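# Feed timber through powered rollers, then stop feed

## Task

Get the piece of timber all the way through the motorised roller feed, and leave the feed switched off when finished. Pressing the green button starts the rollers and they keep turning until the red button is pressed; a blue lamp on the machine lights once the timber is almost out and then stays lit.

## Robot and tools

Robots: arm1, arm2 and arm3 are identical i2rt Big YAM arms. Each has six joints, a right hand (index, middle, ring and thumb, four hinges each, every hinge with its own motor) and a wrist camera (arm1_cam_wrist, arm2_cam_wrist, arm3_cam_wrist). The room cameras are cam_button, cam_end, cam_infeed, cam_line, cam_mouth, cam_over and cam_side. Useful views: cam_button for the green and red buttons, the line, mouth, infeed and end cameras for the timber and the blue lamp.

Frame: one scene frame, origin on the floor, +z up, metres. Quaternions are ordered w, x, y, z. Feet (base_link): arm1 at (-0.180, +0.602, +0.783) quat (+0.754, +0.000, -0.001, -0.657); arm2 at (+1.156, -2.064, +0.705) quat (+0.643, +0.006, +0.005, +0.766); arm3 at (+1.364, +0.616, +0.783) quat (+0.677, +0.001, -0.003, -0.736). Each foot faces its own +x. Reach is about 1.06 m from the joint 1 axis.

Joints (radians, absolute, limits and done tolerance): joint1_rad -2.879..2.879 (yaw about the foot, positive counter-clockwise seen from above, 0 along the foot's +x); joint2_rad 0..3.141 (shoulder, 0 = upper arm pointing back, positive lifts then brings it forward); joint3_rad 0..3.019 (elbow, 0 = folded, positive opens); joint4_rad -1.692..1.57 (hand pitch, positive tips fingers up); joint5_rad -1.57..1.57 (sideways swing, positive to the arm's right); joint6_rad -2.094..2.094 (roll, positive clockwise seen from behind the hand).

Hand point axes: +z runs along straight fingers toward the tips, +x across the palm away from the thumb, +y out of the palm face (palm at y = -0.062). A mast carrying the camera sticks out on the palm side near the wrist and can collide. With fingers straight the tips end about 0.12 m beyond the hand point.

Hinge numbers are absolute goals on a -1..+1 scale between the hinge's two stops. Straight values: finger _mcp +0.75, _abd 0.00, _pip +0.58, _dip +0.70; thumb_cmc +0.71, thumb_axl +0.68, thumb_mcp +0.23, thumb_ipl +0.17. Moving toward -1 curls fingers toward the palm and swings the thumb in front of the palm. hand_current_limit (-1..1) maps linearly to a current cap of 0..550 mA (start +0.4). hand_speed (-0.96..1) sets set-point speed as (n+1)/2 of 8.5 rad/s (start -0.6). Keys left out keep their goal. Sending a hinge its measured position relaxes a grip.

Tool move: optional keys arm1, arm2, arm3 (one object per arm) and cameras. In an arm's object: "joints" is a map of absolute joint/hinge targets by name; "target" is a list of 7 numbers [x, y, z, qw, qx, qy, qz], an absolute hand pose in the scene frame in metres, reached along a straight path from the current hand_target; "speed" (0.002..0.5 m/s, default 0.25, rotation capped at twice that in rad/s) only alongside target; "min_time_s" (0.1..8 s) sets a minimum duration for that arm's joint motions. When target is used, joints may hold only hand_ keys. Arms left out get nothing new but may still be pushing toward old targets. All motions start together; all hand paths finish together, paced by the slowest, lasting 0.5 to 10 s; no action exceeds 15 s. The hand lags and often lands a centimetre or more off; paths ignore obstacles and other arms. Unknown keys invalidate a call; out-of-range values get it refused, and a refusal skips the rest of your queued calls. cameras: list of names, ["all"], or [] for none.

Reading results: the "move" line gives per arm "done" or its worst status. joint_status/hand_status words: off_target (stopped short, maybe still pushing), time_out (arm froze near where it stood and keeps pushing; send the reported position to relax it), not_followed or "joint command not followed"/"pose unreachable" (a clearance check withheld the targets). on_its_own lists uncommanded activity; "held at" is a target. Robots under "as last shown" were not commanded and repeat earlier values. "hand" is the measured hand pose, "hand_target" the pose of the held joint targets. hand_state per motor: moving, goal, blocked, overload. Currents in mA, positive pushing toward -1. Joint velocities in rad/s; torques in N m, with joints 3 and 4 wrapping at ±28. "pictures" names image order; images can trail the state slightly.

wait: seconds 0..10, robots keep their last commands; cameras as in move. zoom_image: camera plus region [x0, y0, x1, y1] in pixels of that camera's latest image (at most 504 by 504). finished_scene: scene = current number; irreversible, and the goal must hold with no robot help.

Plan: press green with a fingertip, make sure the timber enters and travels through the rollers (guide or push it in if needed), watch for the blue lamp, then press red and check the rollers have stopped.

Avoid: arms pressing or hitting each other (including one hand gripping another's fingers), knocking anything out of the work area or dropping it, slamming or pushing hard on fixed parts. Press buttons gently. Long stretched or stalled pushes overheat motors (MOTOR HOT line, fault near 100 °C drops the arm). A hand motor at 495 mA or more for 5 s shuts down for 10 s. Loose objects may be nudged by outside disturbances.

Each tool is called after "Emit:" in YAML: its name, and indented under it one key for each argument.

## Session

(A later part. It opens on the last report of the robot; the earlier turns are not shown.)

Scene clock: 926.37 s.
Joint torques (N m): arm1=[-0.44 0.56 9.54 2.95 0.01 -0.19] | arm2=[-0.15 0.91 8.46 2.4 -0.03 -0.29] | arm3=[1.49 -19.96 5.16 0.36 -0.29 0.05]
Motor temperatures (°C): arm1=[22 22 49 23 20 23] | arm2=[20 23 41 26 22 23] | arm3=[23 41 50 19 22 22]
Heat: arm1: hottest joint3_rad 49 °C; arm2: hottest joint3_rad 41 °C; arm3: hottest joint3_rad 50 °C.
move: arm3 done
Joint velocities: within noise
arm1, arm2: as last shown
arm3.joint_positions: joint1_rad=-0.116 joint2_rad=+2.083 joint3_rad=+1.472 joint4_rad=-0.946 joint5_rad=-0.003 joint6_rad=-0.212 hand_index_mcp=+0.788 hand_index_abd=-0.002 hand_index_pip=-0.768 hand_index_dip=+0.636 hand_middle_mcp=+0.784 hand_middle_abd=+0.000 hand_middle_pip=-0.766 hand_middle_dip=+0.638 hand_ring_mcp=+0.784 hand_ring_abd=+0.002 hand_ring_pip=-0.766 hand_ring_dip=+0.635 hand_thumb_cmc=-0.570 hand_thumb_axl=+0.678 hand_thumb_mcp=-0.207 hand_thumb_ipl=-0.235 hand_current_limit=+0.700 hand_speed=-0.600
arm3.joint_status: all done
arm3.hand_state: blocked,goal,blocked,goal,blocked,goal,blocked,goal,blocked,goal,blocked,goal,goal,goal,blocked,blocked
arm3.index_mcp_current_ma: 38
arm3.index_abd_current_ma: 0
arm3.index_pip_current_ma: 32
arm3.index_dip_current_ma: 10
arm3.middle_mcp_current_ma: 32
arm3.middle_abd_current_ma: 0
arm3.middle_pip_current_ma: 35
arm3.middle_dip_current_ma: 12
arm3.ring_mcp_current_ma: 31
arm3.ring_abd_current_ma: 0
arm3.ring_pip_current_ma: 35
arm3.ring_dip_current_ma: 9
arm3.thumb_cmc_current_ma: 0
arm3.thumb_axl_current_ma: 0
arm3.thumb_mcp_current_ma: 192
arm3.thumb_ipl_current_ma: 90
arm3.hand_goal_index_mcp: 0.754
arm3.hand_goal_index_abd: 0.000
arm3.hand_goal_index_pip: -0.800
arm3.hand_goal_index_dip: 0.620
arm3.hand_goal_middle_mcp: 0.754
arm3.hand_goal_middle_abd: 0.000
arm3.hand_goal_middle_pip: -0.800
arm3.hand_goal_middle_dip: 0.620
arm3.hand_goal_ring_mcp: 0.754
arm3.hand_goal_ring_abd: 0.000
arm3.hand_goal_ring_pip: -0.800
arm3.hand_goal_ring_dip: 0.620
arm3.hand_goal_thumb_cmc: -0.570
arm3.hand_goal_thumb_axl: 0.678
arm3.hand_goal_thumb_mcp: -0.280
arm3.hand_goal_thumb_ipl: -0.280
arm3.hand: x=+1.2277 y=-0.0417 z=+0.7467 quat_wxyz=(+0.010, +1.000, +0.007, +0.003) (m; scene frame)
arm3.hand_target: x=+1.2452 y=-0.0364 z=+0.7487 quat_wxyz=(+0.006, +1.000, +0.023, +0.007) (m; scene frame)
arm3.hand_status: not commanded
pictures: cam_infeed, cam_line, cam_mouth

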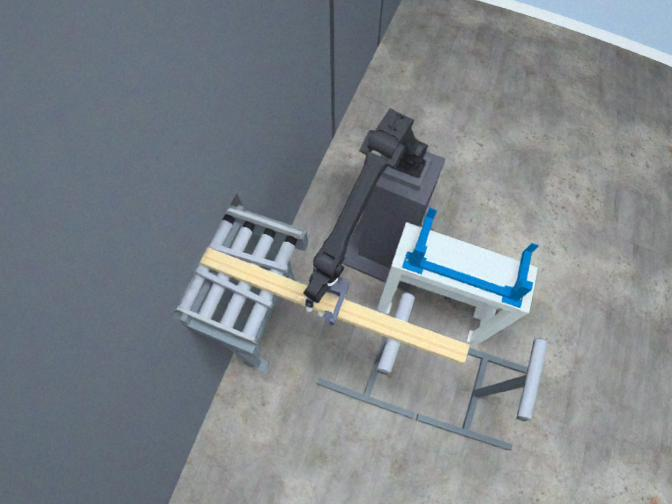

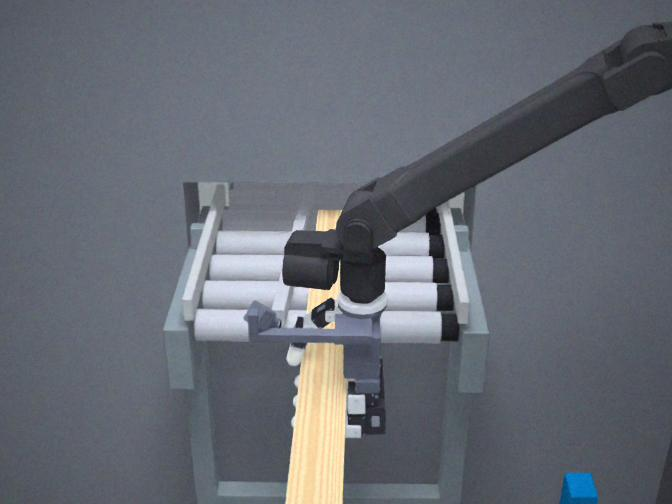

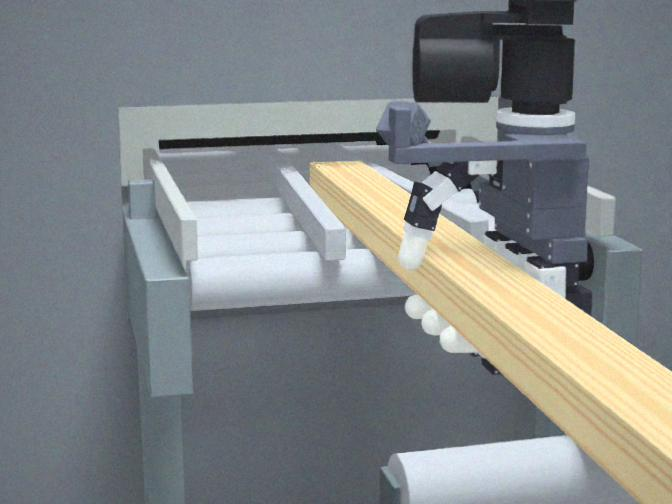

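Emit:
move:
  arm3: {"joints": {"joint1_rad": -0.09, "joint2_rad": 2.085, "joint3_rad": 1.42, "joint4_rad": -0.915}, "min_time_s": 1.2}
  cameras: ["cam_line", "cam_mouth"]

Emit:
zoom_image:
  camera: "cam_mouth"
  region: [180, 120, 520, 380]

Scene clock: 934.33 s.
Joint torques (N m): arm1=[-0.5 0.56 9.54 2.95 0.01 -0.19] | arm2=[0.67 0.26 8.49 2.28 -0.07 -0.24] | arm3=[1.79 -17.96 4.59 0.46 -0.39 0.05]
Motor temperatures (°C): arm1=[22 22 49 23 20 23] | arm2=[20 23 41 26 22 23] | arm3=[23 42 48 19 22 22]
Heat: arm1: hottest joint3_rad 49 °C; arm2: hottest joint3_rad 41 °C; arm3: hottest joint3_rad 48 °C.
move: arm3 done
Joint velocities: within noise
arm1: as last shown
arm2.joint_positions: joint1_rad=+0.185 joint2_rad=+0.628 joint3_rad=+1.361 joint4_rad=-1.175 joint5_rad=+0.056 joint6_rad=+1.105 hand_index_mcp=+0.755 hand_index_abd=+0.001 hand_index_pip=+0.577 hand_index_dip=+0.696 hand_middle_mcp=+0.755 hand_middle_abd=+0.001 hand_middle_pip=+0.577 hand_middle_dip=+0.696 hand_ring_mcp=+0.755 hand_ring_abd=+0.001 hand_ring_pip=+0.577 hand_ring_dip=+0.696 hand_thumb_cmc=+0.715 hand_thumb_axl=+0.677 hand_thumb_mcp=+0.226 hand_thumb_ipl=+0.168 hand_current_limit=+0.400 hand_speed=-0.600
arm2.joint_status: not commanded
arm2.hand_state: goal,goal,goal,goal,goal,goal,goal,goal,goal,goal,goal,goal,goal,goal,goal,goal
arm2.index_mcp_current_ma: 1
arm2.index_abd_current_ma: 0
arm2.index_pip_current_ma: 0
arm2.index_dip_current_ma: 0
arm2.middle_mcp_current_ma: 1
arm2.middle_abd_current_ma: 0
arm2.middle_pip_current_ma: 0
arm2.middle_dip_current_ma: 0
arm2.ring_mcp_current_ma: 1
arm2.ring_abd_current_ma: 0
arm2.ring_pip_current_ma: 0
arm2.ring_dip_current_ma: 0
arm2.thumb_cmc_current_ma: 1
arm2.thumb_axl_current_ma: -1
arm2.thumb_mcp_current_ma: 0
arm2.thumb_ipl_current_ma: 0
arm2.hand_goal_index_mcp: 0.754
arm2.hand_goal_index_abd: 0.000
arm2.hand_goal_index_pip: 0.576
arm2.hand_goal_index_dip: 0.696
arm2.hand_goal_middle_mcp: 0.754
arm2.hand_goal_middle_abd: 0.000
arm2.hand_goal_middle_pip: 0.576
arm2.hand_goal_middle_dip: 0.696
arm2.hand_goal_ring_mcp: 0.754
arm2.hand_goal_ring_abd: 0.000
arm2.hand_goal_ring_pip: 0.576
arm2.hand_goal_ring_dip: 0.696
arm2.hand_goal_thumb_cmc: 0.714
arm2.hand_goal_thumb_axl: 0.678
arm2.hand_goal_thumb_mcp: 0.226
arm2.hand_goal_thumb_ipl: 0.168
arm2.hand: x=+1.1612 y=-1.7807 z=+1.2808 quat_wxyz=(-0.346, +0.325, +0.779, +0.411) (m; scene frame)
arm2.hand_target: x=+1.1627 y=-1.7840 z=+1.2955 quat_wxyz=(-0.355, +0.322, +0.770, +0.421) (m; scene frame)
arm2.hand_status: not commanded
arm3.joint_positions: joint1_rad=-0.114 joint2_rad=+2.077 joint3_rad=+1.450 joint4_rad=-0.911 joint5_rad=+0.000 joint6_rad=-0.212 hand_index_mcp=+0.788 hand_index_abd=-0.001 hand_index_pip=-0.770 hand_index_dip=+0.636 hand_middle_mcp=+0.784 hand_middle_abd=+0.000 hand_middle_pip=-0.770 hand_middle_dip=+0.636 hand_ring_mcp=+0.783 hand_ring_abd=+0.002 hand_ring_pip=-0.773 hand_ring_dip=+0.634 hand_thumb_cmc=-0.567 hand_thumb_axl=+0.681 hand_thumb_mcp=-0.207 hand_thumb_ipl=-0.235 hand_current_limit=+0.700 hand_speed=-0.600
arm3.joint_status: all done
arm3.hand_state: blocked,goal,blocked,goal,blocked,goal,blocked,goal,blocked,goal,blocked,goal,goal,goal,blocked,blocked
arm3.index_mcp_current_ma: 38
arm3.index_abd_current_ma: 0
arm3.index_pip_current_ma: 27
arm3.index_dip_current_ma: 9
arm3.middle_mcp_current_ma: 31
arm3.middle_abd_current_ma: 0
arm3.middle_pip_current_ma: 27
arm3.middle_dip_current_ma: 9
arm3.ring_mcp_current_ma: 30
arm3.ring_abd_current_ma: 0
arm3.ring_pip_current_ma: 23
arm3.ring_dip_current_ma: 8
arm3.thumb_cmc_current_ma: 1
arm3.thumb_axl_current_ma: 1
arm3.thumb_mcp_current_ma: 192
arm3.thumb_ipl_current_ma: 90
arm3.hand_goal_index_mcp: 0.754
arm3.hand_goal_index_abd: 0.000
arm3.hand_goal_index_pip: -0.800
arm3.hand_goal_index_dip: 0.620
arm3.hand_goal_middle_mcp: 0.754
arm3.hand_goal_middle_abd: 0.000
arm3.hand_goal_middle_pip: -0.800
arm3.hand_goal_middle_dip: 0.620
arm3.hand_goal_ring_mcp: 0.754
arm3.hand_goal_ring_abd: 0.000
arm3.hand_goal_ring_pip: -0.800
arm3.hand_goal_ring_dip: 0.620
arm3.hand_goal_thumb_cmc: -0.570
arm3.hand_goal_thumb_axl: 0.678
arm3.hand_goal_thumb_mcp: -0.280
arm3.hand_goal_thumb_ipl: -0.280
arm3.hand: x=+1.2287 y=-0.0409 z=+0.7444 quat_wxyz=(+0.018, +1.000, +0.008, -0.001) (m; scene frame)
arm3.hand_target: x=+1.2502 y=-0.0278 z=+0.7269 quat_wxyz=(-0.002, +1.000, +0.025, +0.009) (m; scene frame)
arm3.hand_status: not commanded
pictures: cam_line, cam_mouth

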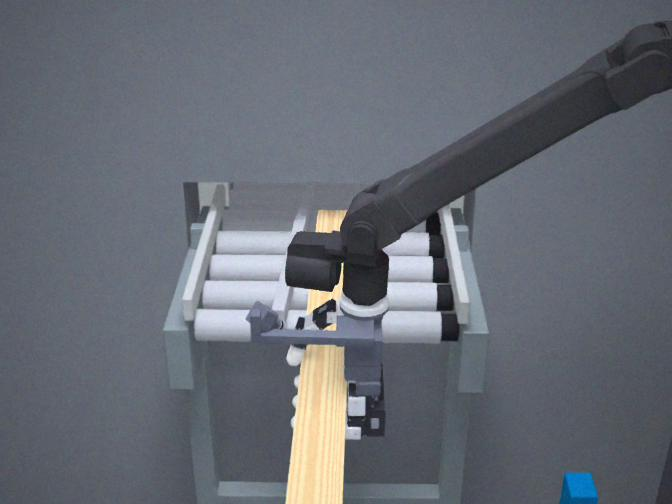

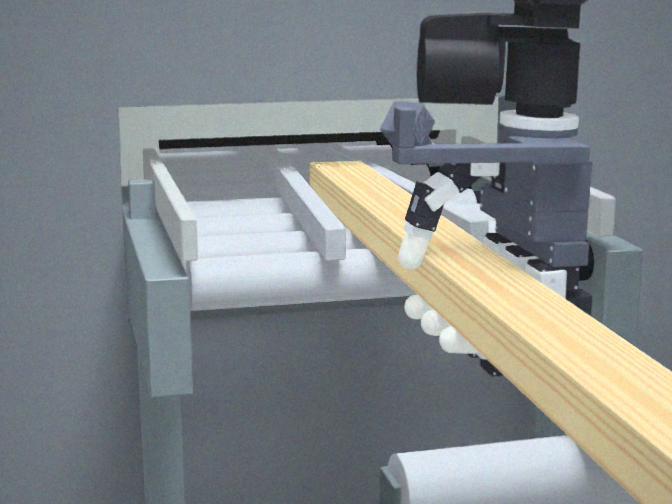

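Scaled by 1.482 from the camera's 672x504 image, which has a finer 960x720 frame.

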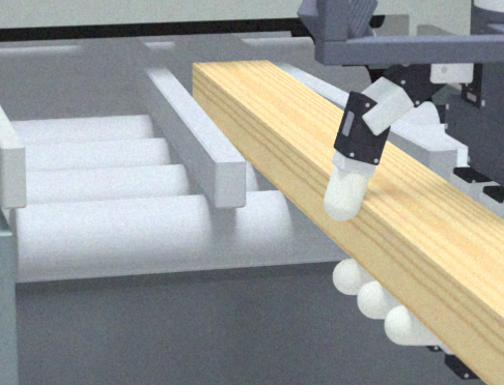

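Emit:
move:
  arm3: {"joints": {"hand_thumb_mcp": 0.226, "hand_thumb_ipl": 0.168}}
  cameras: ["cam_mouth"]

Emit:
move:
  arm3: {"joints": {"joint1_rad": -0.09, "joint2_rad": 2.10, "joint3_rad": 1.39, "joint4_rad": -0.87, "hand_thumb_cmc": 0.5}, "min_time_s": 1.2}
  cameras: ["cam_line", "cam_mouth"]

Scene clock: 943.77 s.
Joint torques (N m): arm1=[-0.44 0.56 9.54 2.95 0.01 -0.19] | arm2=[-0.03 0.26 8.51 2.39 -0.05 -0.26] | arm3=[0.09 -17.73 5.97 0.36 -0.07 0.06]
Motor temperatures (°C): arm1=[22 22 49 23 20 23] | arm2=[20 23 42 26 22 23] | arm3=[23 41 47 19 22 22]
Heat: arm1: hottest joint3_rad 49 °C; arm2: hottest joint3_rad 42 °C; arm3: hottest joint3_rad 47 °C.
move: arm3 done
Joint velocities: within noise
arm1, arm2: as last shown
arm3.joint_positions: joint1_rad=-0.094 joint2_rad=+2.077 joint3_rad=+1.428 joint4_rad=-0.911 joint5_rad=-0.009 joint6_rad=-0.213 hand_index_mcp=+0.760 hand_index_abd=-0.001 hand_index_pip=-0.792 hand_index_dip=+0.624 hand_middle_mcp=+0.759 hand_middle_abd=+0.000 hand_middle_pip=-0.793 hand_middle_dip=+0.623 hand_ring_mcp=+0.759 hand_ring_abd=+0.002 hand_ring_pip=-0.793 hand_ring_dip=+0.623 hand_thumb_cmc=-0.567 hand_thumb_axl=+0.680 hand_thumb_mcp=+0.216 hand_thumb_ipl=+0.164 hand_current_limit=+0.700 hand_speed=-0.600
arm3.joint_status: all done
arm3.hand_state: goal,goal,goal,goal,goal,goal,goal,goal,goal,goal,goal,goal,goal,goal,goal,goal
arm3.index_mcp_current_ma: 2
arm3.index_abd_current_ma: 0
arm3.index_pip_current_ma: 3
arm3.index_dip_current_ma: 1
arm3.middle_mcp_current_ma: 1
arm3.middle_abd_current_ma: 0
arm3.middle_pip_current_ma: 2
arm3.middle_dip_current_ma: 1
arm3.ring_mcp_current_ma: 2
arm3.ring_abd_current_ma: 0
arm3.ring_pip_current_ma: 2
arm3.ring_dip_current_ma: 1
arm3.thumb_cmc_current_ma: 0
arm3.thumb_axl_current_ma: 0
arm3.thumb_mcp_current_ma: -6
arm3.thumb_ipl_current_ma: -1
arm3.hand_goal_index_mcp: 0.754
arm3.hand_goal_index_abd: 0.000
arm3.hand_goal_index_pip: -0.800
arm3.hand_goal_index_dip: 0.620
arm3.hand_goal_middle_mcp: 0.754
arm3.hand_goal_middle_abd: 0.000
arm3.hand_goal_middle_pip: -0.800
arm3.hand_goal_middle_dip: 0.620
arm3.hand_goal_ring_mcp: 0.754
arm3.hand_goal_ring_abd: 0.000
arm3.hand_goal_ring_pip: -0.800
arm3.hand_goal_ring_dip: 0.620
arm3.hand_goal_thumb_cmc: -0.570
arm3.hand_goal_thumb_axl: 0.678
arm3.hand_goal_thumb_mcp: 0.226
arm3.hand_goal_thumb_ipl: 0.168
arm3.hand: x=+1.2455 y=-0.0335 z=+0.7356 quat_wxyz=(+0.008, +1.000, +0.018, +0.006) (m; scene frame)
arm3.hand_target: x=+1.2501 y=-0.0278 z=+0.7269 quat_wxyz=(-0.002, +1.000, +0.025, +0.009) (m; scene frame)
arm3.hand_status: not commanded
pictures: cam_mouth

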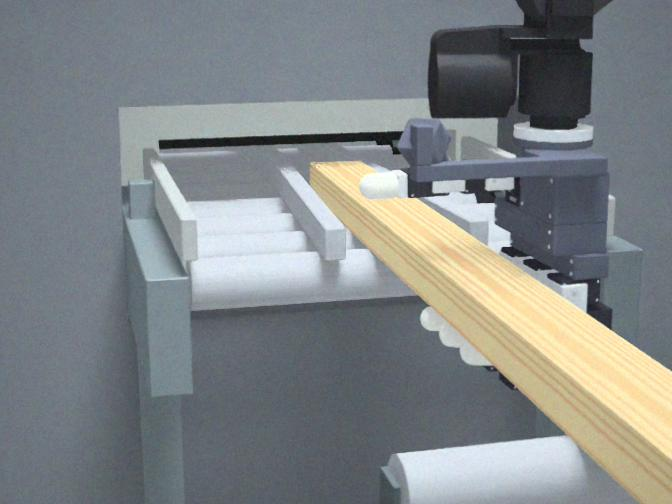

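Scene clock: 945.30 s.
Joint torques (N m): arm1=[-0.5 0.56 9.54 2.95 0.01 -0.19] | arm2=[-0.15 1.03 8.38 2.24 -0.09 -0.25] | arm3=[0.15 -16.03 5.49 0.9 0 0.05]
Motor temperatures (°C): arm1=[22 22 49 23 20 23] | arm2=[20 23 42 26 22 23] | arm3=[23 41 46 19 22 22]
Heat: arm1: hottest joint3_rad 49 °C; arm2: hottest joint3_rad 42 °C; arm3: hottest joint3_rad 46 °C.
move: arm3 done
Joint velocities: within noise
arm1, arm2: as last shown
arm3.joint_positions: joint1_rad=-0.094 joint2_rad=+2.077 joint3_rad=+1.403 joint4_rad=-0.882 joint5_rad=-0.010 joint6_rad=-0.213 hand_index_mcp=+0.759 hand_index_abd=-0.001 hand_index_pip=-0.792 hand_index_dip=+0.624 hand_middle_mcp=+0.759 hand_middle_abd=+0.000 hand_middle_pip=-0.793 hand_middle_dip=+0.623 hand_ring_mcp=+0.759 hand_ring_abd=+0.002 hand_ring_pip=-0.793 hand_ring_dip=+0.623 hand_thumb_cmc=+0.498 hand_thumb_axl=+0.680 hand_thumb_mcp=+0.216 hand_thumb_ipl=+0.164 hand_current_limit=+0.700 hand_speed=-0.600
arm3.joint_status: all done
arm3.hand_state: goal,goal,goal,goal,goal,goal,goal,goal,goal,goal,goal,goal,goal,goal,goal,goal
arm3.index_mcp_current_ma: 2
arm3.index_abd_current_ma: 0
arm3.index_pip_current_ma: 3
arm3.index_dip_current_ma: 1
arm3.middle_mcp_current_ma: 1
arm3.middle_abd_current_ma: 0
arm3.middle_pip_current_ma: 2
arm3.middle_dip_current_ma: 1
arm3.ring_mcp_current_ma: 1
arm3.ring_abd_current_ma: 0
arm3.ring_pip_current_ma: 2
arm3.ring_dip_current_ma: 1
arm3.thumb_cmc_current_ma: 0
arm3.thumb_axl_current_ma: 0
arm3.thumb_mcp_current_ma: -6
arm3.thumb_ipl_current_ma: -1
arm3.hand_goal_index_mcp: 0.754
arm3.hand_goal_index_abd: 0.000
arm3.hand_goal_index_pip: -0.800
arm3.hand_goal_index_dip: 0.620
arm3.hand_goal_middle_mcp: 0.754
arm3.hand_goal_middle_abd: 0.000
arm3.hand_goal_middle_pip: -0.800
arm3.hand_goal_middle_dip: 0.620
arm3.hand_goal_ring_mcp: 0.754
arm3.hand_goal_ring_abd: 0.000
arm3.hand_goal_ring_pip: -0.800
arm3.hand_goal_ring_dip: 0.620
arm3.hand_goal_thumb_cmc: 0.500
arm3.hand_goal_thumb_axl: 0.678
arm3.hand_goal_thumb_mcp: 0.226
arm3.hand_goal_thumb_ipl: 0.168
arm3.hand: x=+1.2465 y=-0.0290 z=+0.7285 quat_wxyz=(+0.010, +1.000, +0.018, +0.006) (m; scene frame)
arm3.hand_target: x=+1.2514 y=-0.0217 z=+0.7101 quat_wxyz=(-0.001, +1.000, +0.025, +0.009) (m; scene frame)
arm3.hand_status: not commanded
pictures: cam_line, cam_mouth

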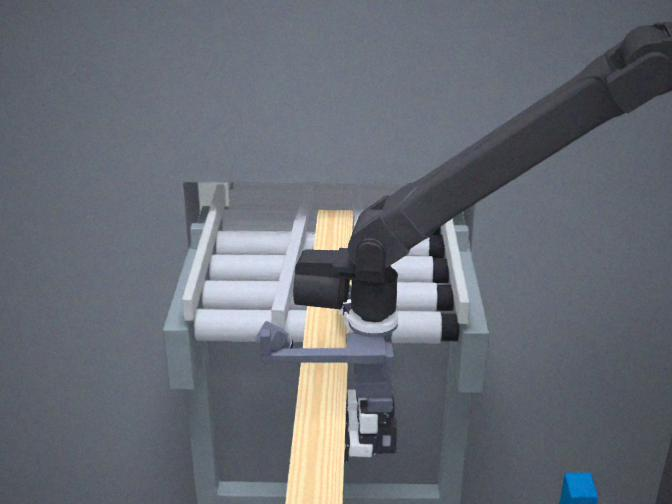

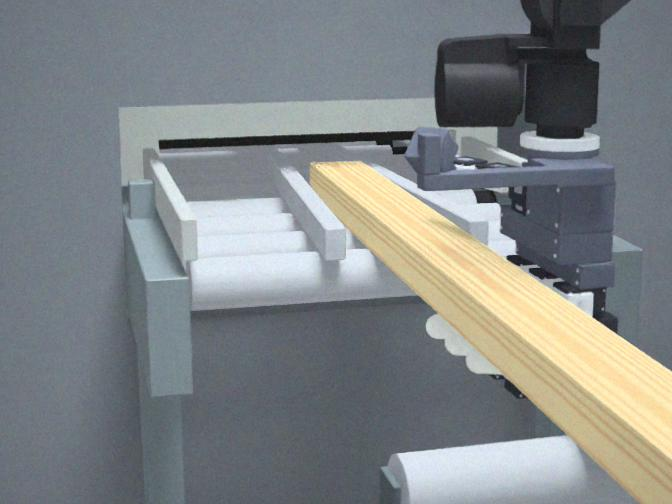

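Emit:
move:
  arm3: {"target": [1.27, 0.09, 0.722, 0, 1, 0, 0], "speed": 0.15, "joints": {"hand_thumb_cmc": 0.714}}
  cameras: ["cam_line", "cam_mouth"]

Scene clock: 956.23 s.
Joint torques (N m): arm1=[-0.44 0.56 9.52 2.95 0.01 -0.19] | arm2=[0.15 1.26 8.61 2.24 -0.01 -0.21] | arm3=[0.62 -14.68 4.55 0.87 0.14 0.21]
Motor temperatures (°C): arm1=[22 22 49 23 20 23] | arm2=[20 23 42 26 22 23] | arm3=[23 40 45 19 22 22]
Heat: arm1: hottest joint3_rad 49 °C; arm2: hottest joint3_rad 42 °C; arm3: hottest joint3_rad 45 °C.
move: arm3 done
Joint velocities: within noise
arm1.joint_positions: joint1_rad=-0.288 joint2_rad=+0.584 joint3_rad=+1.318 joint4_rad=-1.023 joint5_rad=+0.037 joint6_rad=+1.119 hand_index_mcp=+0.755 hand_index_abd=+0.001 hand_index_pip=+0.577 hand_index_dip=+0.696 hand_middle_mcp=+0.755 hand_middle_abd=+0.001 hand_middle_pip=+0.577 hand_middle_dip=+0.696 hand_ring_mcp=+0.755 hand_ring_abd=+0.001 hand_ring_pip=+0.577 hand_ring_dip=+0.696 hand_thumb_cmc=+0.715 hand_thumb_axl=+0.677 hand_thumb_mcp=+0.225 hand_thumb_ipl=+0.168 hand_current_limit=+0.400 hand_speed=-0.600
arm1.joint_status: not commanded
arm1.hand_state: goal,goal,goal,goal,goal,goal,goal,goal,goal,goal,goal,goal,goal,goal,goal,goal
arm1.index_mcp_current_ma: 6
arm1.index_abd_current_ma: 3
arm1.index_pip_current_ma: 4
arm1.index_dip_current_ma: 0
arm1.middle_mcp_current_ma: 6
arm1.middle_abd_current_ma: 3
arm1.middle_pip_current_ma: 4
arm1.middle_dip_current_ma: 0
arm1.ring_mcp_current_ma: 6
arm1.ring_abd_current_ma: 4
arm1.ring_pip_current_ma: 4
arm1.ring_dip_current_ma: 0
arm1.thumb_cmc_current_ma: 4
arm1.thumb_axl_current_ma: -4
arm1.thumb_mcp_current_ma: -4
arm1.thumb_ipl_current_ma: -2
arm1.hand_goal_index_mcp: 0.754
arm1.hand_goal_index_abd: 0.000
arm1.hand_goal_index_pip: 0.576
arm1.hand_goal_index_dip: 0.696
arm1.hand_goal_middle_mcp: 0.754
arm1.hand_goal_middle_abd: 0.000
arm1.hand_goal_middle_pip: 0.576
arm1.hand_goal_middle_dip: 0.696
arm1.hand_goal_ring_mcp: 0.754
arm1.hand_goal_ring_abd: 0.000
arm1.hand_goal_ring_pip: 0.576
arm1.hand_goal_ring_dip: 0.696
arm1.hand_goal_thumb_cmc: 0.714
arm1.hand_goal_thumb_axl: 0.678
arm1.hand_goal_thumb_mcp: 0.226
arm1.hand_goal_thumb_ipl: 0.168
arm1.hand: x=-0.3142 y=+0.3541 z=+1.3818 quat_wxyz=(+0.536, +0.638, -0.485, +0.266) (m; scene frame)
arm1.hand_target: x=-0.3137 y=+0.3576 z=+1.3979 quat_wxyz=(+0.552, +0.627, -0.477, +0.274) (m; scene frame)
arm1.hand_status: not commanded
arm2: as last shown
arm3.joint_positions: joint1_rad=-0.085 joint2_rad=+1.874 joint3_rad=+1.022 joint4_rad=-0.732 joint5_rad=+0.003 joint6_rad=-0.170 hand_index_mcp=+0.758 hand_index_abd=-0.001 hand_index_pip=-0.793 hand_index_dip=+0.624 hand_middle_mcp=+0.757 hand_middle_abd=+0.000 hand_middle_pip=-0.793 hand_middle_dip=+0.623 hand_ring_mcp=+0.757 hand_ring_abd=+0.002 hand_ring_pip=-0.793 hand_ring_dip=+0.623 hand_thumb_cmc=+0.712 hand_thumb_axl=+0.680 hand_thumb_mcp=+0.217 hand_thumb_ipl=+0.164 hand_current_limit=+0.700 hand_speed=-0.600
arm3.joint_status: all done
arm3.hand_state: goal,goal,goal,goal,goal,goal,goal,goal,goal,goal,goal,goal,goal,goal,goal,goal
arm3.index_mcp_current_ma: 1
arm3.index_abd_current_ma: 0
arm3.index_pip_current_ma: 3
arm3.index_dip_current_ma: 1
arm3.middle_mcp_current_ma: 1
arm3.middle_abd_current_ma: 0
arm3.middle_pip_current_ma: 2
arm3.middle_dip_current_ma: 1
arm3.ring_mcp_current_ma: 1
arm3.ring_abd_current_ma: 0
arm3.ring_pip_current_ma: 2
arm3.ring_dip_current_ma: 1
arm3.thumb_cmc_current_ma: 0
arm3.thumb_axl_current_ma: 0
arm3.thumb_mcp_current_ma: -6
arm3.thumb_ipl_current_ma: -1
arm3.hand_goal_index_mcp: 0.754
arm3.hand_goal_index_abd: 0.000
arm3.hand_goal_index_pip: -0.800
arm3.hand_goal_index_dip: 0.620
arm3.hand_goal_middle_mcp: 0.754
arm3.hand_goal_middle_abd: 0.000
arm3.hand_goal_middle_pip: -0.800
arm3.hand_goal_middle_dip: 0.620
arm3.hand_goal_ring_mcp: 0.754
arm3.hand_goal_ring_abd: 0.000
arm3.hand_goal_ring_pip: -0.800
arm3.hand_goal_ring_dip: 0.620
arm3.hand_goal_thumb_cmc: 0.714
arm3.hand_goal_thumb_axl: 0.678
arm3.hand_goal_thumb_mcp: 0.226
arm3.hand_goal_thumb_ipl: 0.168
arm3.hand: x=+1.2661 y=+0.0888 z=+0.7197 quat_wxyz=(-0.005, +1.000, +0.001, +0.002) (m; scene frame)
arm3.hand_target: x=+1.2699 y=+0.0899 z=+0.7219 quat_wxyz=(+0.000, +1.000, +0.000, +0.000) (m; scene frame)
arm3.hand_status: done (0.005 m and 0.6 deg from the pose sent, 0.122 m and 2.5 deg at the start)
pictures: cam_line, cam_mouth

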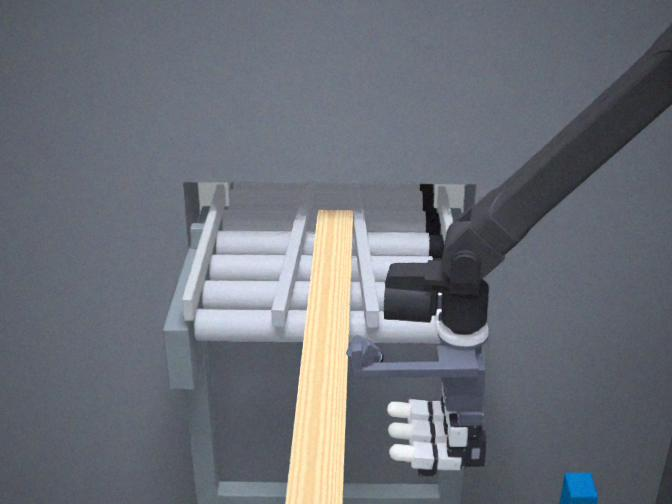

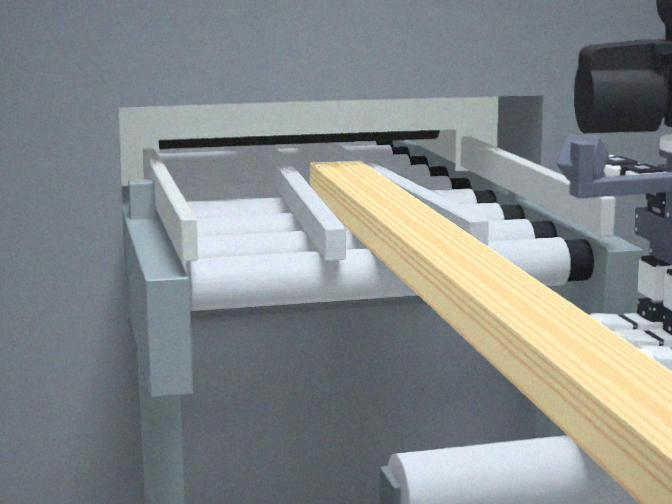

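Emit:
move:
  arm2: {"target": [0.88, -1.62, 1.02, 0, 0, 1, 0], "speed": 0.25, "joints": {"hand_middle_mcp": -0.068, "hand_middle_pip": -0.3, "hand_middle_dip": -0.17, "hand_ring_mcp": -0.068, "hand_ring_pip": -0.3, "hand_ring_dip": -0.17}}
  arm3: {"target": [1.4, 0.15, 0.95, 0, 1, 0, 0], "speed": 0.2}
  cameras: ["arm2_cam_wrist", "cam_button", "cam_infeed", "cam_line"]

Scene clock: 989.37 s.
Joint torques (N m): arm1=[-0.44 0.56 9.54 2.95 0.01 -0.19] | arm2=[4.84 -5.54 11.07 0.23 0 -0.29] | arm3=[1.2 -9.58 11.41 -0.1 0.13 0.28]
Motor temperatures (°C): arm1=[22 22 49 23 20 23] | arm2=[20 23 42 26 22 23] | arm3=[23 37 41 19 21 22]
Heat: arm1: hottest joint3_rad 49 °C; arm2: hottest joint3_rad 42 °C; arm3: hottest joint3_rad 41 °C.
move: arm2 off_target; arm3 off_target
Joint velocities: within noise
arm1: as last shown
arm2.joint_positions: joint1_rad=+0.479 joint2_rad=+1.509 joint3_rad=+1.641 joint4_rad=-1.705 joint5_rad=+0.013 joint6_rad=+0.719 hand_index_mcp=+0.754 hand_index_abd=+0.000 hand_index_pip=+0.577 hand_index_dip=+0.696 hand_middle_mcp=-0.053 hand_middle_abd=+0.000 hand_middle_pip=-0.295 hand_middle_dip=-0.168 hand_ring_mcp=-0.055 hand_ring_abd=+0.000 hand_ring_pip=-0.296 hand_ring_dip=-0.168 hand_thumb_cmc=+0.714 hand_thumb_axl=+0.677 hand_thumb_mcp=+0.223 hand_thumb_ipl=+0.168 hand_current_limit=+0.400 hand_speed=-0.600
arm2.joint_status: all done
arm2.hand_state: goal,goal,goal,goal,goal,goal,goal,goal,goal,goal,goal,goal,goal,goal,goal,goal
arm2.index_mcp_current_ma: 0
arm2.index_abd_current_ma: 0
arm2.index_pip_current_ma: 0
arm2.index_dip_current_ma: 0
arm2.middle_mcp_current_ma: 27
arm2.middle_abd_current_ma: 0
arm2.middle_pip_current_ma: 5
arm2.middle_dip_current_ma: 2
arm2.ring_mcp_current_ma: 23
arm2.ring_abd_current_ma: 0
arm2.ring_pip_current_ma: 4
arm2.ring_dip_current_ma: 2
arm2.thumb_cmc_current_ma: 0
arm2.thumb_axl_current_ma: -1
arm2.thumb_mcp_current_ma: -4
arm2.thumb_ipl_current_ma: 0
arm2.hand_goal_index_mcp: 0.754
arm2.hand_goal_index_abd: 0.000
arm2.hand_goal_index_pip: 0.576
arm2.hand_goal_index_dip: 0.696
arm2.hand_goal_middle_mcp: -0.068
arm2.hand_goal_middle_abd: 0.000
arm2.hand_goal_middle_pip: -0.300
arm2.hand_goal_middle_dip: -0.170
arm2.hand_goal_ring_mcp: -0.068
arm2.hand_goal_ring_abd: 0.000
arm2.hand_goal_ring_pip: -0.300
arm2.hand_goal_ring_dip: -0.170
arm2.hand_goal_thumb_cmc: 0.714
arm2.hand_goal_thumb_axl: 0.678
arm2.hand_goal_thumb_mcp: 0.226
arm2.hand_goal_thumb_ipl: 0.168
arm2.hand: x=+0.9210 y=-1.6261 z=+1.0250 quat_wxyz=(-0.002, +0.032, +0.999, +0.003) (m; scene frame)
arm2.hand_target: x=+0.8813 y=-1.6226 z=+1.0193 quat_wxyz=(+0.000, +0.000, +1.000, +0.001) (m; scene frame)
arm2.hand_status: off_target (0.042 m and 3.7 deg from the pose sent, 0.416 m and 77.7 deg at the start)
arm3.joint_positions: joint1_rad=+0.233 joint2_rad=+1.387 joint3_rad=+1.061 joint4_rad=-1.295 joint5_rad=+0.004 joint6_rad=+0.146 hand_index_mcp=+0.758 hand_index_abd=-0.001 hand_index_pip=-0.793 hand_index_dip=+0.624 hand_middle_mcp=+0.757 hand_middle_abd=+0.000 hand_middle_pip=-0.793 hand_middle_dip=+0.623 hand_ring_mcp=+0.757 hand_ring_abd=+0.002 hand_ring_pip=-0.793 hand_ring_dip=+0.623 hand_thumb_cmc=+0.712 hand_thumb_axl=+0.680 hand_thumb_mcp=+0.217 hand_thumb_ipl=+0.164 hand_current_limit=+0.700 hand_speed=-0.600
arm3.joint_status: not commanded
arm3.hand_state: goal,goal,goal,goal,goal,goal,goal,goal,goal,goal,goal,goal,goal,goal,goal,goal
arm3.index_mcp_current_ma: 1
arm3.index_abd_current_ma: 0
arm3.index_pip_current_ma: 3
arm3.index_dip_current_ma: 1
arm3.middle_mcp_current_ma: 1
arm3.middle_abd_current_ma: 0
arm3.middle_pip_current_ma: 2
arm3.middle_dip_current_ma: 1
arm3.ring_mcp_current_ma: 1
arm3.ring_abd_current_ma: 0
arm3.ring_pip_current_ma: 2
arm3.ring_dip_current_ma: 1
arm3.thumb_cmc_current_ma: 0
arm3.thumb_axl_current_ma: 0
arm3.thumb_mcp_current_ma: -6
arm3.thumb_ipl_current_ma: -1
arm3.hand_goal_index_mcp: 0.754
arm3.hand_goal_index_abd: 0.000
arm3.hand_goal_index_pip: -0.800
arm3.hand_goal_index_dip: 0.620
arm3.hand_goal_middle_mcp: 0.754
arm3.hand_goal_middle_abd: 0.000
arm3.hand_goal_middle_pip: -0.800
arm3.hand_goal_middle_dip: 0.620
arm3.hand_goal_ring_mcp: 0.754
arm3.hand_goal_ring_abd: 0.000
arm3.hand_goal_ring_pip: -0.800
arm3.hand_goal_ring_dip: 0.620
arm3.hand_goal_thumb_cmc: 0.714
arm3.hand_goal_thumb_axl: 0.678
arm3.hand_goal_thumb_mcp: 0.226
arm3.hand_goal_thumb_ipl: 0.168
arm3.hand: x=+1.3952 y=+0.1662 z=+0.9262 quat_wxyz=(-0.023, +1.000, +0.002, -0.003) (m; scene frame)
arm3.hand_target: x=+1.3998 y=+0.1511 z=+0.9500 quat_wxyz=(+0.000, +1.000, +0.000, +0.000) (m; scene frame)
arm3.hand_status: off_target (0.029 m and 2.6 deg from the pose sent, 0.273 m and 0.6 deg at the start)
pictures: arm2_cam_wrist, cam_button, cam_infeed, cam_line

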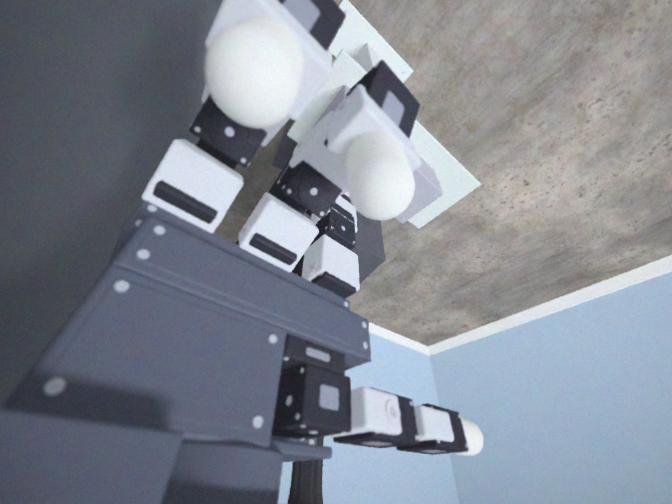

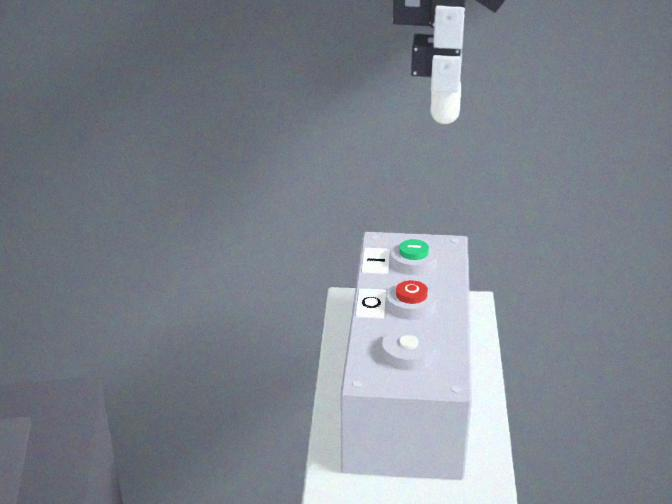

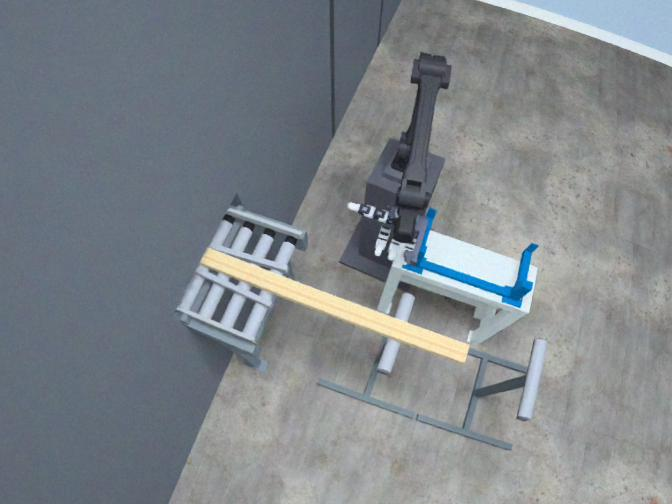

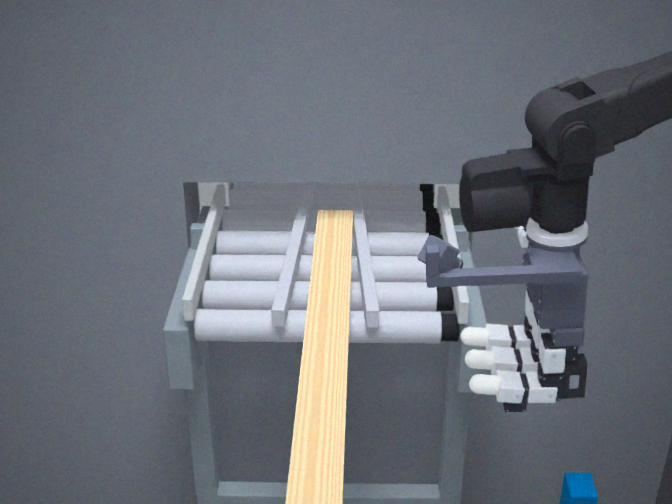

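Emit:
move:
  arm2: {"target": [0.895, -1.648, 0.97, 0, 0, 1, 0], "speed": 0.15}
  cameras: ["arm2_cam_wrist", "cam_button"]

Scene clock: 1025.20 s.
Joint torques (N m): arm1=[-0.38 0.56 9.54 2.95 0.01 -0.19] | arm2=[5.36 -10.23 6.89 0.81 0.03 -0.15] | arm3=[0.38 -9.41 11.41 -0.03 0.13 0.26]
Motor temperatures (°C): arm1=[22 22 50 23 20 23] | arm2=[20 23 45 25 22 23] | arm3=[23 34 46 19 21 22]
Heat: arm1: hottest joint3_rad 50 °C; arm2: hottest joint3_rad 45 °C; arm3: hottest joint3_rad 46 °C.
move: arm2 off_target
Joint velocities: within noise
arm1, arm3: as last shown
arm2.joint_positions: joint1_rad=+0.484 joint2_rad=+1.493 joint3_rad=+1.472 joint4_rad=-1.582 joint5_rad=+0.011 joint6_rad=+0.718 hand_index_mcp=+0.754 hand_index_abd=+0.000 hand_index_pip=+0.577 hand_index_dip=+0.696 hand_middle_mcp=-0.053 hand_middle_abd=+0.000 hand_middle_pip=-0.295 hand_middle_dip=-0.168 hand_ring_mcp=-0.055 hand_ring_abd=+0.000 hand_ring_pip=-0.296 hand_ring_dip=-0.168 hand_thumb_cmc=+0.714 hand_thumb_axl=+0.677 hand_thumb_mcp=+0.223 hand_thumb_ipl=+0.168 hand_current_limit=+0.400 hand_speed=-0.600
arm2.joint_status: not commanded
arm2.hand_state: goal,goal,goal,goal,goal,goal,goal,goal,goal,goal,goal,goal,goal,goal,goal,goal
arm2.index_mcp_current_ma: 0
arm2.index_abd_current_ma: 0
arm2.index_pip_current_ma: 0
arm2.index_dip_current_ma: 0
arm2.middle_mcp_current_ma: 27
arm2.middle_abd_current_ma: 0
arm2.middle_pip_current_ma: 5
arm2.middle_dip_current_ma: 2
arm2.ring_mcp_current_ma: 23
arm2.ring_abd_current_ma: 0
arm2.ring_pip_current_ma: 4
arm2.ring_dip_current_ma: 2
arm2.thumb_cmc_current_ma: 0
arm2.thumb_axl_current_ma: -1
arm2.thumb_mcp_current_ma: -4
arm2.thumb_ipl_current_ma: 0
arm2.hand_goal_index_mcp: 0.754
arm2.hand_goal_index_abd: 0.000
arm2.hand_goal_index_pip: 0.576
arm2.hand_goal_index_dip: 0.696
arm2.hand_goal_middle_mcp: -0.068
arm2.hand_goal_middle_abd: 0.000
arm2.hand_goal_middle_pip: -0.300
arm2.hand_goal_middle_dip: -0.170
arm2.hand_goal_ring_mcp: -0.068
arm2.hand_goal_ring_abd: 0.000
arm2.hand_goal_ring_pip: -0.300
arm2.hand_goal_ring_dip: -0.170
arm2.hand_goal_thumb_cmc: 0.714
arm2.hand_goal_thumb_axl: 0.678
arm2.hand_goal_thumb_mcp: 0.226
arm2.hand_goal_thumb_ipl: 0.168
arm2.hand: x=+0.9238 y=-1.6358 z=+0.9659 quat_wxyz=(+0.007, +0.029, +1.000, -0.009) (m; scene frame)
arm2.hand_target: x=+0.8961 y=-1.6485 z=+0.9700 quat_wxyz=(+0.000, +0.000, +1.000, +0.000) (m; scene frame)
arm2.hand_status: off_target (0.032 m and 3.6 deg from the pose sent, 0.065 m and 3.7 deg at the start)
arm3.joint_positions: joint1_rad=+0.233 joint2_rad=+1.387 joint3_rad=+1.061 joint4_rad=-1.295 joint5_rad=+0.004 joint6_rad=+0.147 hand_index_mcp=+0.758 hand_index_abd=-0.001 hand_index_pip=-0.793 hand_index_dip=+0.624 hand_middle_mcp=+0.757 hand_middle_abd=+0.000 hand_middle_pip=-0.793 hand_middle_dip=+0.623 hand_ring_mcp=+0.757 hand_ring_abd=+0.002 hand_ring_pip=-0.793 hand_ring_dip=+0.623 hand_thumb_cmc=+0.712 hand_thumb_axl=+0.680 hand_thumb_mcp=+0.217 hand_thumb_ipl=+0.164 hand_current_limit=+0.700 hand_speed=-0.600
arm3.hand: x=+1.3951 y=+0.1663 z=+0.9262 quat_wxyz=(-0.023, +1.000, +0.002, -0.003) (m; scene frame)
arm3.hand_target: x=+1.3999 y=+0.1511 z=+0.9500 quat_wxyz=(+0.000, +1.000, +0.000, +0.000) (m; scene frame)
pictures: arm2_cam_wrist, cam_button

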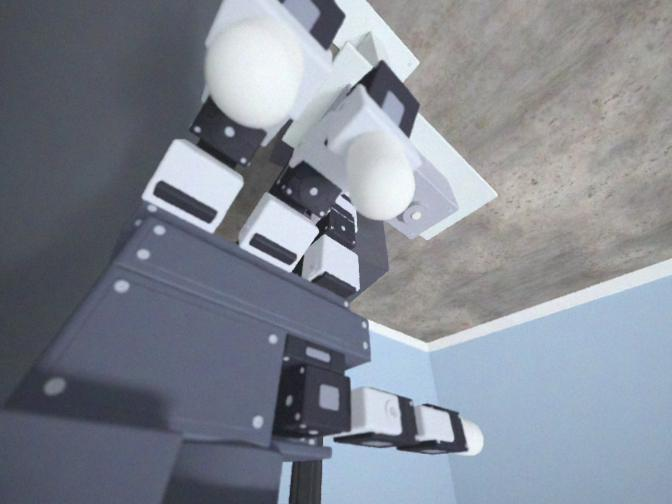

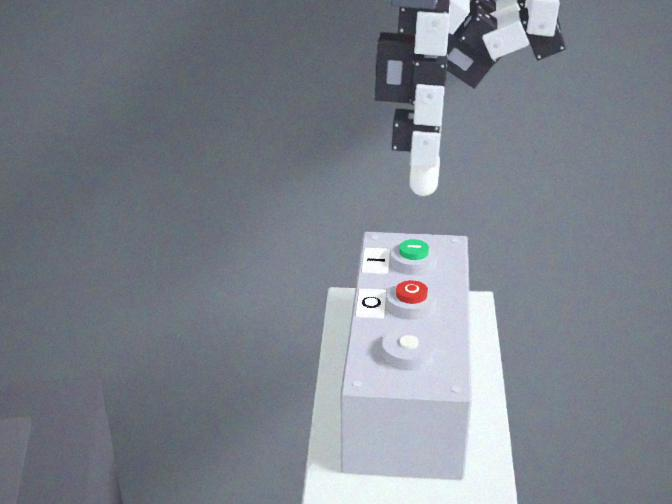

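Emit:
move:
  arm2: {"joints": {"hand_middle_mcp": 1.0, "hand_middle_pip": 0.577, "hand_middle_dip": 0.696, "hand_ring_mcp": 1.0, "hand_ring_pip": 0.577, "hand_ring_dip": 0.696, "hand_speed": 0.0}}
  cameras: ["arm2_cam_wrist", "cam_button"]

Emit:
zoom_image:
  camera: "arm2_cam_wrist"
  region: [260, 60, 512, 312]

Scene clock: 1072.40 s.
Joint torques (N m): arm1=[-0.44 0.56 9.52 2.95 0.01 -0.19] | arm2=[5.54 -9.99 6.91 0.68 -0.03 -0.16] | arm3=[0.44 -9.52 11.43 -0.1 0.12 0.26]
Motor temperatures (°C): arm1=[22 22 50 23 20 23] | arm2=[20 25 41 25 22 23] | arm3=[23 32 50 19 20 22]
Heat: arm1: hottest joint3_rad 50 °C; arm2: hottest joint3_rad 41 °C; arm3: hottest joint3_rad 50 °C.
move: arm2 done
Joint velocities: within noise
arm1, arm3: as last shown
arm2.joint_positions: joint1_rad=+0.484 joint2_rad=+1.493 joint3_rad=+1.471 joint4_rad=-1.581 joint5_rad=+0.010 joint6_rad=+0.718 hand_index_mcp=+0.754 hand_index_abd=+0.000 hand_index_pip=+0.577 hand_index_dip=+0.696 hand_middle_mcp=+0.990 hand_middle_abd=+0.000 hand_middle_pip=+0.575 hand_middle_dip=+0.693 hand_ring_mcp=+0.991 hand_ring_abd=+0.000 hand_ring_pip=+0.575 hand_ring_dip=+0.693 hand_thumb_cmc=+0.714 hand_thumb_axl=+0.677 hand_thumb_mcp=+0.223 hand_thumb_ipl=+0.168 hand_current_limit=+0.400 hand_speed=+0.000
arm2.joint_status: all done
arm2.hand_state: goal,goal,goal,goal,goal,goal,goal,goal,goal,goal,goal,goal,goal,goal,goal,goal
arm2.index_mcp_current_ma: 0
arm2.index_abd_current_ma: 0
arm2.index_pip_current_ma: 0
arm2.index_dip_current_ma: 0
arm2.middle_mcp_current_ma: -15
arm2.middle_abd_current_ma: 0
arm2.middle_pip_current_ma: -3
arm2.middle_dip_current_ma: -2
arm2.ring_mcp_current_ma: -13
arm2.ring_abd_current_ma: 0
arm2.ring_pip_current_ma: -3
arm2.ring_dip_current_ma: -2
arm2.thumb_cmc_current_ma: 0
arm2.thumb_axl_current_ma: -1
arm2.thumb_mcp_current_ma: -4
arm2.thumb_ipl_current_ma: 0
arm2.hand_goal_index_mcp: 0.754
arm2.hand_goal_index_abd: 0.000
arm2.hand_goal_index_pip: 0.576
arm2.hand_goal_index_dip: 0.696
arm2.hand_goal_middle_mcp: 1.000
arm2.hand_goal_middle_abd: 0.000
arm2.hand_goal_middle_pip: 0.578
arm2.hand_goal_middle_dip: 0.696
arm2.hand_goal_ring_mcp: 1.000
arm2.hand_goal_ring_abd: 0.000
arm2.hand_goal_ring_pip: 0.578
arm2.hand_goal_ring_dip: 0.696
arm2.hand_goal_thumb_cmc: 0.714
arm2.hand_goal_thumb_axl: 0.678
arm2.hand_goal_thumb_mcp: 0.226
arm2.hand_goal_thumb_ipl: 0.168
arm2.hand: x=+0.9236 y=-1.6360 z=+0.9656 quat_wxyz=(+0.006, +0.029, +1.000, -0.009) (m; scene frame)
arm2.hand_target: x=+0.8961 y=-1.6484 z=+0.9700 quat_wxyz=(+0.000, +0.000, +1.000, +0.000) (m; scene frame)
arm2.hand_status: not commanded
pictures: arm2_cam_wrist, cam_button

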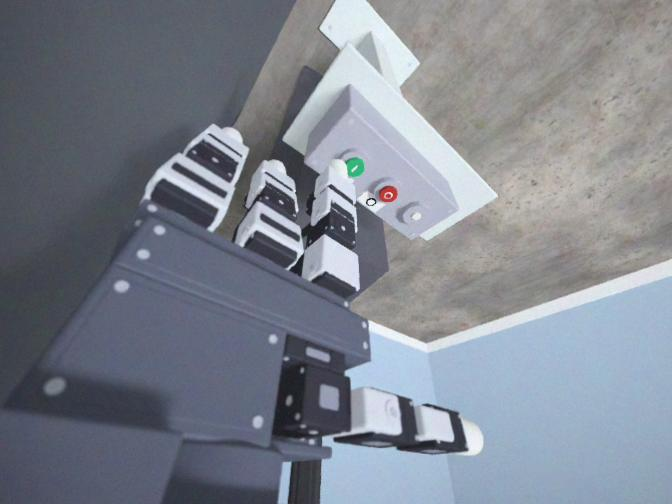

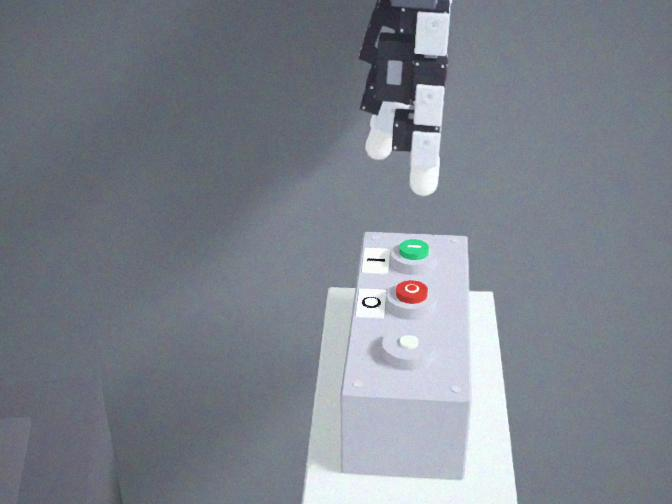

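Scaled by 2.000 from the camera's 672x504 image, which has a finer 960x720 frame.

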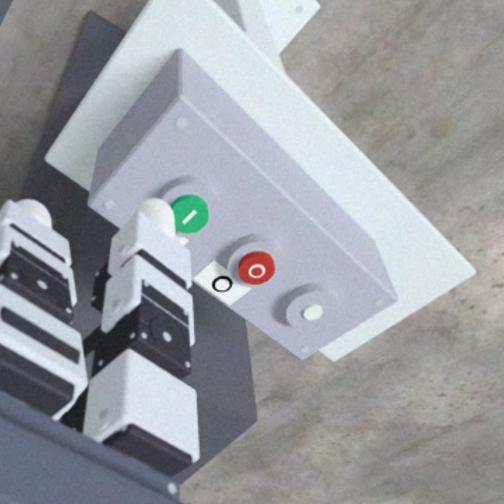

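Emit:
move:
  arm2: {"target": [0.960, -1.646, 0.985, 0, 0, 1, 0], "speed": 0.15, "joints": {"hand_middle_mcp": -0.068, "hand_middle_pip": -0.3, "hand_middle_dip": -0.17, "hand_ring_mcp": -0.068, "hand_ring_pip": -0.3, "hand_ring_dip": -0.17}}
  arm3: {"joints": {"joint2_rad": 1.2, "joint3_rad": 0.9}, "min_time_s": 2}
  cameras: ["arm2_cam_wrist", "cam_button"]

Scene clock: 1110.93 s.
Joint torques (N m): arm1=[-0.5 0.56 9.54 2.95 0.01 -0.19] | arm2=[-0.15 -10.52 7.12 -0.02 -0.01 -0.26] | arm3=[0.32 -7.12 6.75 -0.01 0.13 0.26]
Motor temperatures (°C): arm1=[22 22 50 23 20 23] | arm2=[20 26 40 25 22 23] | arm3=[23 31 52 19 20 22]
Heat: arm1: hottest joint3_rad 50 °C; arm2: hottest joint3_rad 40 °C; arm3: hottest joint3_rad 52 °C.
move: arm2 done; arm3 done
Joint velocities: within noise
arm1: as last shown
arm2.joint_positions: joint1_rad=+0.429 joint2_rad=+1.407 joint3_rad=+1.411 joint4_rad=-1.594 joint5_rad=+0.014 joint6_rad=+0.607 hand_index_mcp=+0.754 hand_index_abd=+0.000 hand_index_pip=+0.577 hand_index_dip=+0.696 hand_middle_mcp=-0.050 hand_middle_abd=+0.000 hand_middle_pip=-0.293 hand_middle_dip=-0.167 hand_ring_mcp=-0.052 hand_ring_abd=+0.000 hand_ring_pip=-0.294 hand_ring_dip=-0.167 hand_thumb_cmc=+0.714 hand_thumb_axl=+0.677 hand_thumb_mcp=+0.223 hand_thumb_ipl=+0.168 hand_current_limit=+0.400 hand_speed=+0.000
arm2.joint_status: all done
arm2.hand_state: goal,goal,goal,goal,goal,goal,goal,goal,goal,goal,goal,goal,goal,goal,goal,goal
arm2.index_mcp_current_ma: 0
arm2.index_abd_current_ma: 0
arm2.index_pip_current_ma: 0
arm2.index_dip_current_ma: 0
arm2.middle_mcp_current_ma: 36
arm2.middle_abd_current_ma: 0
arm2.middle_pip_current_ma: 9
arm2.middle_dip_current_ma: 2
arm2.ring_mcp_current_ma: 30
arm2.ring_abd_current_ma: 0
arm2.ring_pip_current_ma: 7
arm2.ring_dip_current_ma: 2
arm2.thumb_cmc_current_ma: 0
arm2.thumb_axl_current_ma: -1
arm2.thumb_mcp_current_ma: -4
arm2.thumb_ipl_current_ma: 0
arm2.hand_goal_index_mcp: 0.754
arm2.hand_goal_index_abd: 0.000
arm2.hand_goal_index_pip: 0.576
arm2.hand_goal_index_dip: 0.696
arm2.hand_goal_middle_mcp: -0.068
arm2.hand_goal_middle_abd: 0.000
arm2.hand_goal_middle_pip: -0.300
arm2.hand_goal_middle_dip: -0.170
arm2.hand_goal_ring_mcp: -0.068
arm2.hand_goal_ring_abd: 0.000
arm2.hand_goal_ring_pip: -0.300
arm2.hand_goal_ring_dip: -0.170
arm2.hand_goal_thumb_cmc: 0.714
arm2.hand_goal_thumb_axl: 0.678
arm2.hand_goal_thumb_mcp: 0.226
arm2.hand_goal_thumb_ipl: 0.168
arm2.hand: x=+0.9560 y=-1.6445 z=+0.9771 quat_wxyz=(+0.004, +0.001, +1.000, -0.004) (m; scene frame)
arm2.hand_target: x=+0.9600 y=-1.6460 z=+0.9849 quat_wxyz=(+0.000, +0.000, +1.000, +0.000) (m; scene frame)
arm2.hand_status: done (0.009 m and 0.7 deg from the pose sent, 0.042 m and 3.6 deg at the start)
arm3.joint_positions: joint1_rad=+0.233 joint2_rad=+1.209 joint3_rad=+0.915 joint4_rad=-1.295 joint5_rad=+0.004 joint6_rad=+0.147 hand_index_mcp=+0.758 hand_index_abd=-0.001 hand_index_pip=-0.793 hand_index_dip=+0.624 hand_middle_mcp=+0.757 hand_middle_abd=+0.000 hand_middle_pip=-0.793 hand_middle_dip=+0.623 hand_ring_mcp=+0.757 hand_ring_abd=+0.002 hand_ring_pip=-0.793 hand_ring_dip=+0.623 hand_thumb_cmc=+0.712 hand_thumb_axl=+0.680 hand_thumb_mcp=+0.217 hand_thumb_ipl=+0.164 hand_current_limit=+0.700 hand_speed=-0.600
arm3.joint_status: all done
arm3.hand_state: goal,goal,goal,goal,goal,goal,goal,goal,goal,goal,goal,goal,goal,goal,goal,goal
arm3.index_mcp_current_ma: 1
arm3.index_abd_current_ma: 0
arm3.index_pip_current_ma: 3
arm3.index_dip_current_ma: 1
arm3.middle_mcp_current_ma: 1
arm3.middle_abd_current_ma: 0
arm3.middle_pip_current_ma: 2
arm3.middle_dip_current_ma: 1
arm3.ring_mcp_current_ma: 1
arm3.ring_abd_current_ma: 0
arm3.ring_pip_current_ma: 2
arm3.ring_dip_current_ma: 1
arm3.thumb_cmc_current_ma: 0
arm3.thumb_axl_current_ma: 0
arm3.thumb_mcp_current_ma: -6
arm3.thumb_ipl_current_ma: -1
arm3.hand_goal_index_mcp: 0.754
arm3.hand_goal_index_abd: 0.000
arm3.hand_goal_index_pip: -0.800
arm3.hand_goal_index_dip: 0.620
arm3.hand_goal_middle_mcp: 0.754
arm3.hand_goal_middle_abd: 0.000
arm3.hand_goal_middle_pip: -0.800
arm3.hand_goal_middle_dip: 0.620
arm3.hand_goal_ring_mcp: 0.754
arm3.hand_goal_ring_abd: 0.000
arm3.hand_goal_ring_pip: -0.800
arm3.hand_goal_ring_dip: 0.620
arm3.hand_goal_thumb_cmc: 0.714
arm3.hand_goal_thumb_axl: 0.678
arm3.hand_goal_thumb_mcp: 0.226
arm3.hand_goal_thumb_ipl: 0.168
arm3.hand: x=+1.3866 y=+0.2219 z=+0.9334 quat_wxyz=(-0.007, +1.000, +0.002, +0.000) (m; scene frame)
arm3.hand_target: x=+1.3873 y=+0.2302 z=+0.9295 quat_wxyz=(-0.014, +1.000, +0.000, -0.002) (m; scene frame)
arm3.hand_status: not commanded
pictures: arm2_cam_wrist, cam_button

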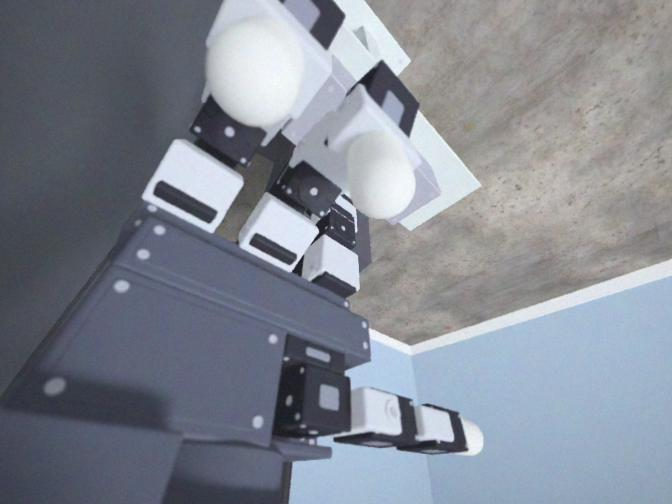

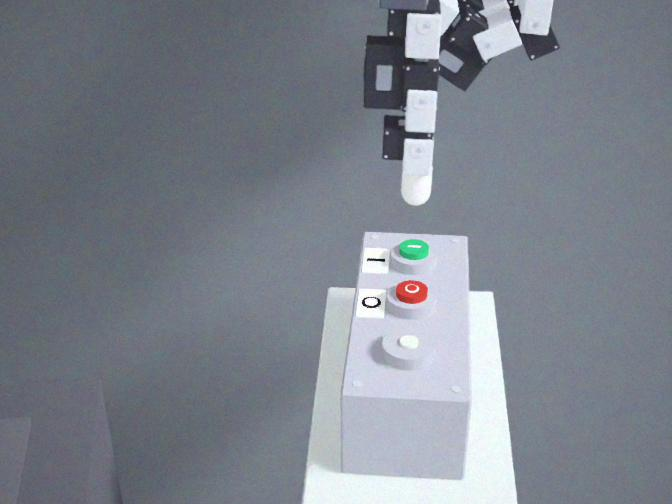

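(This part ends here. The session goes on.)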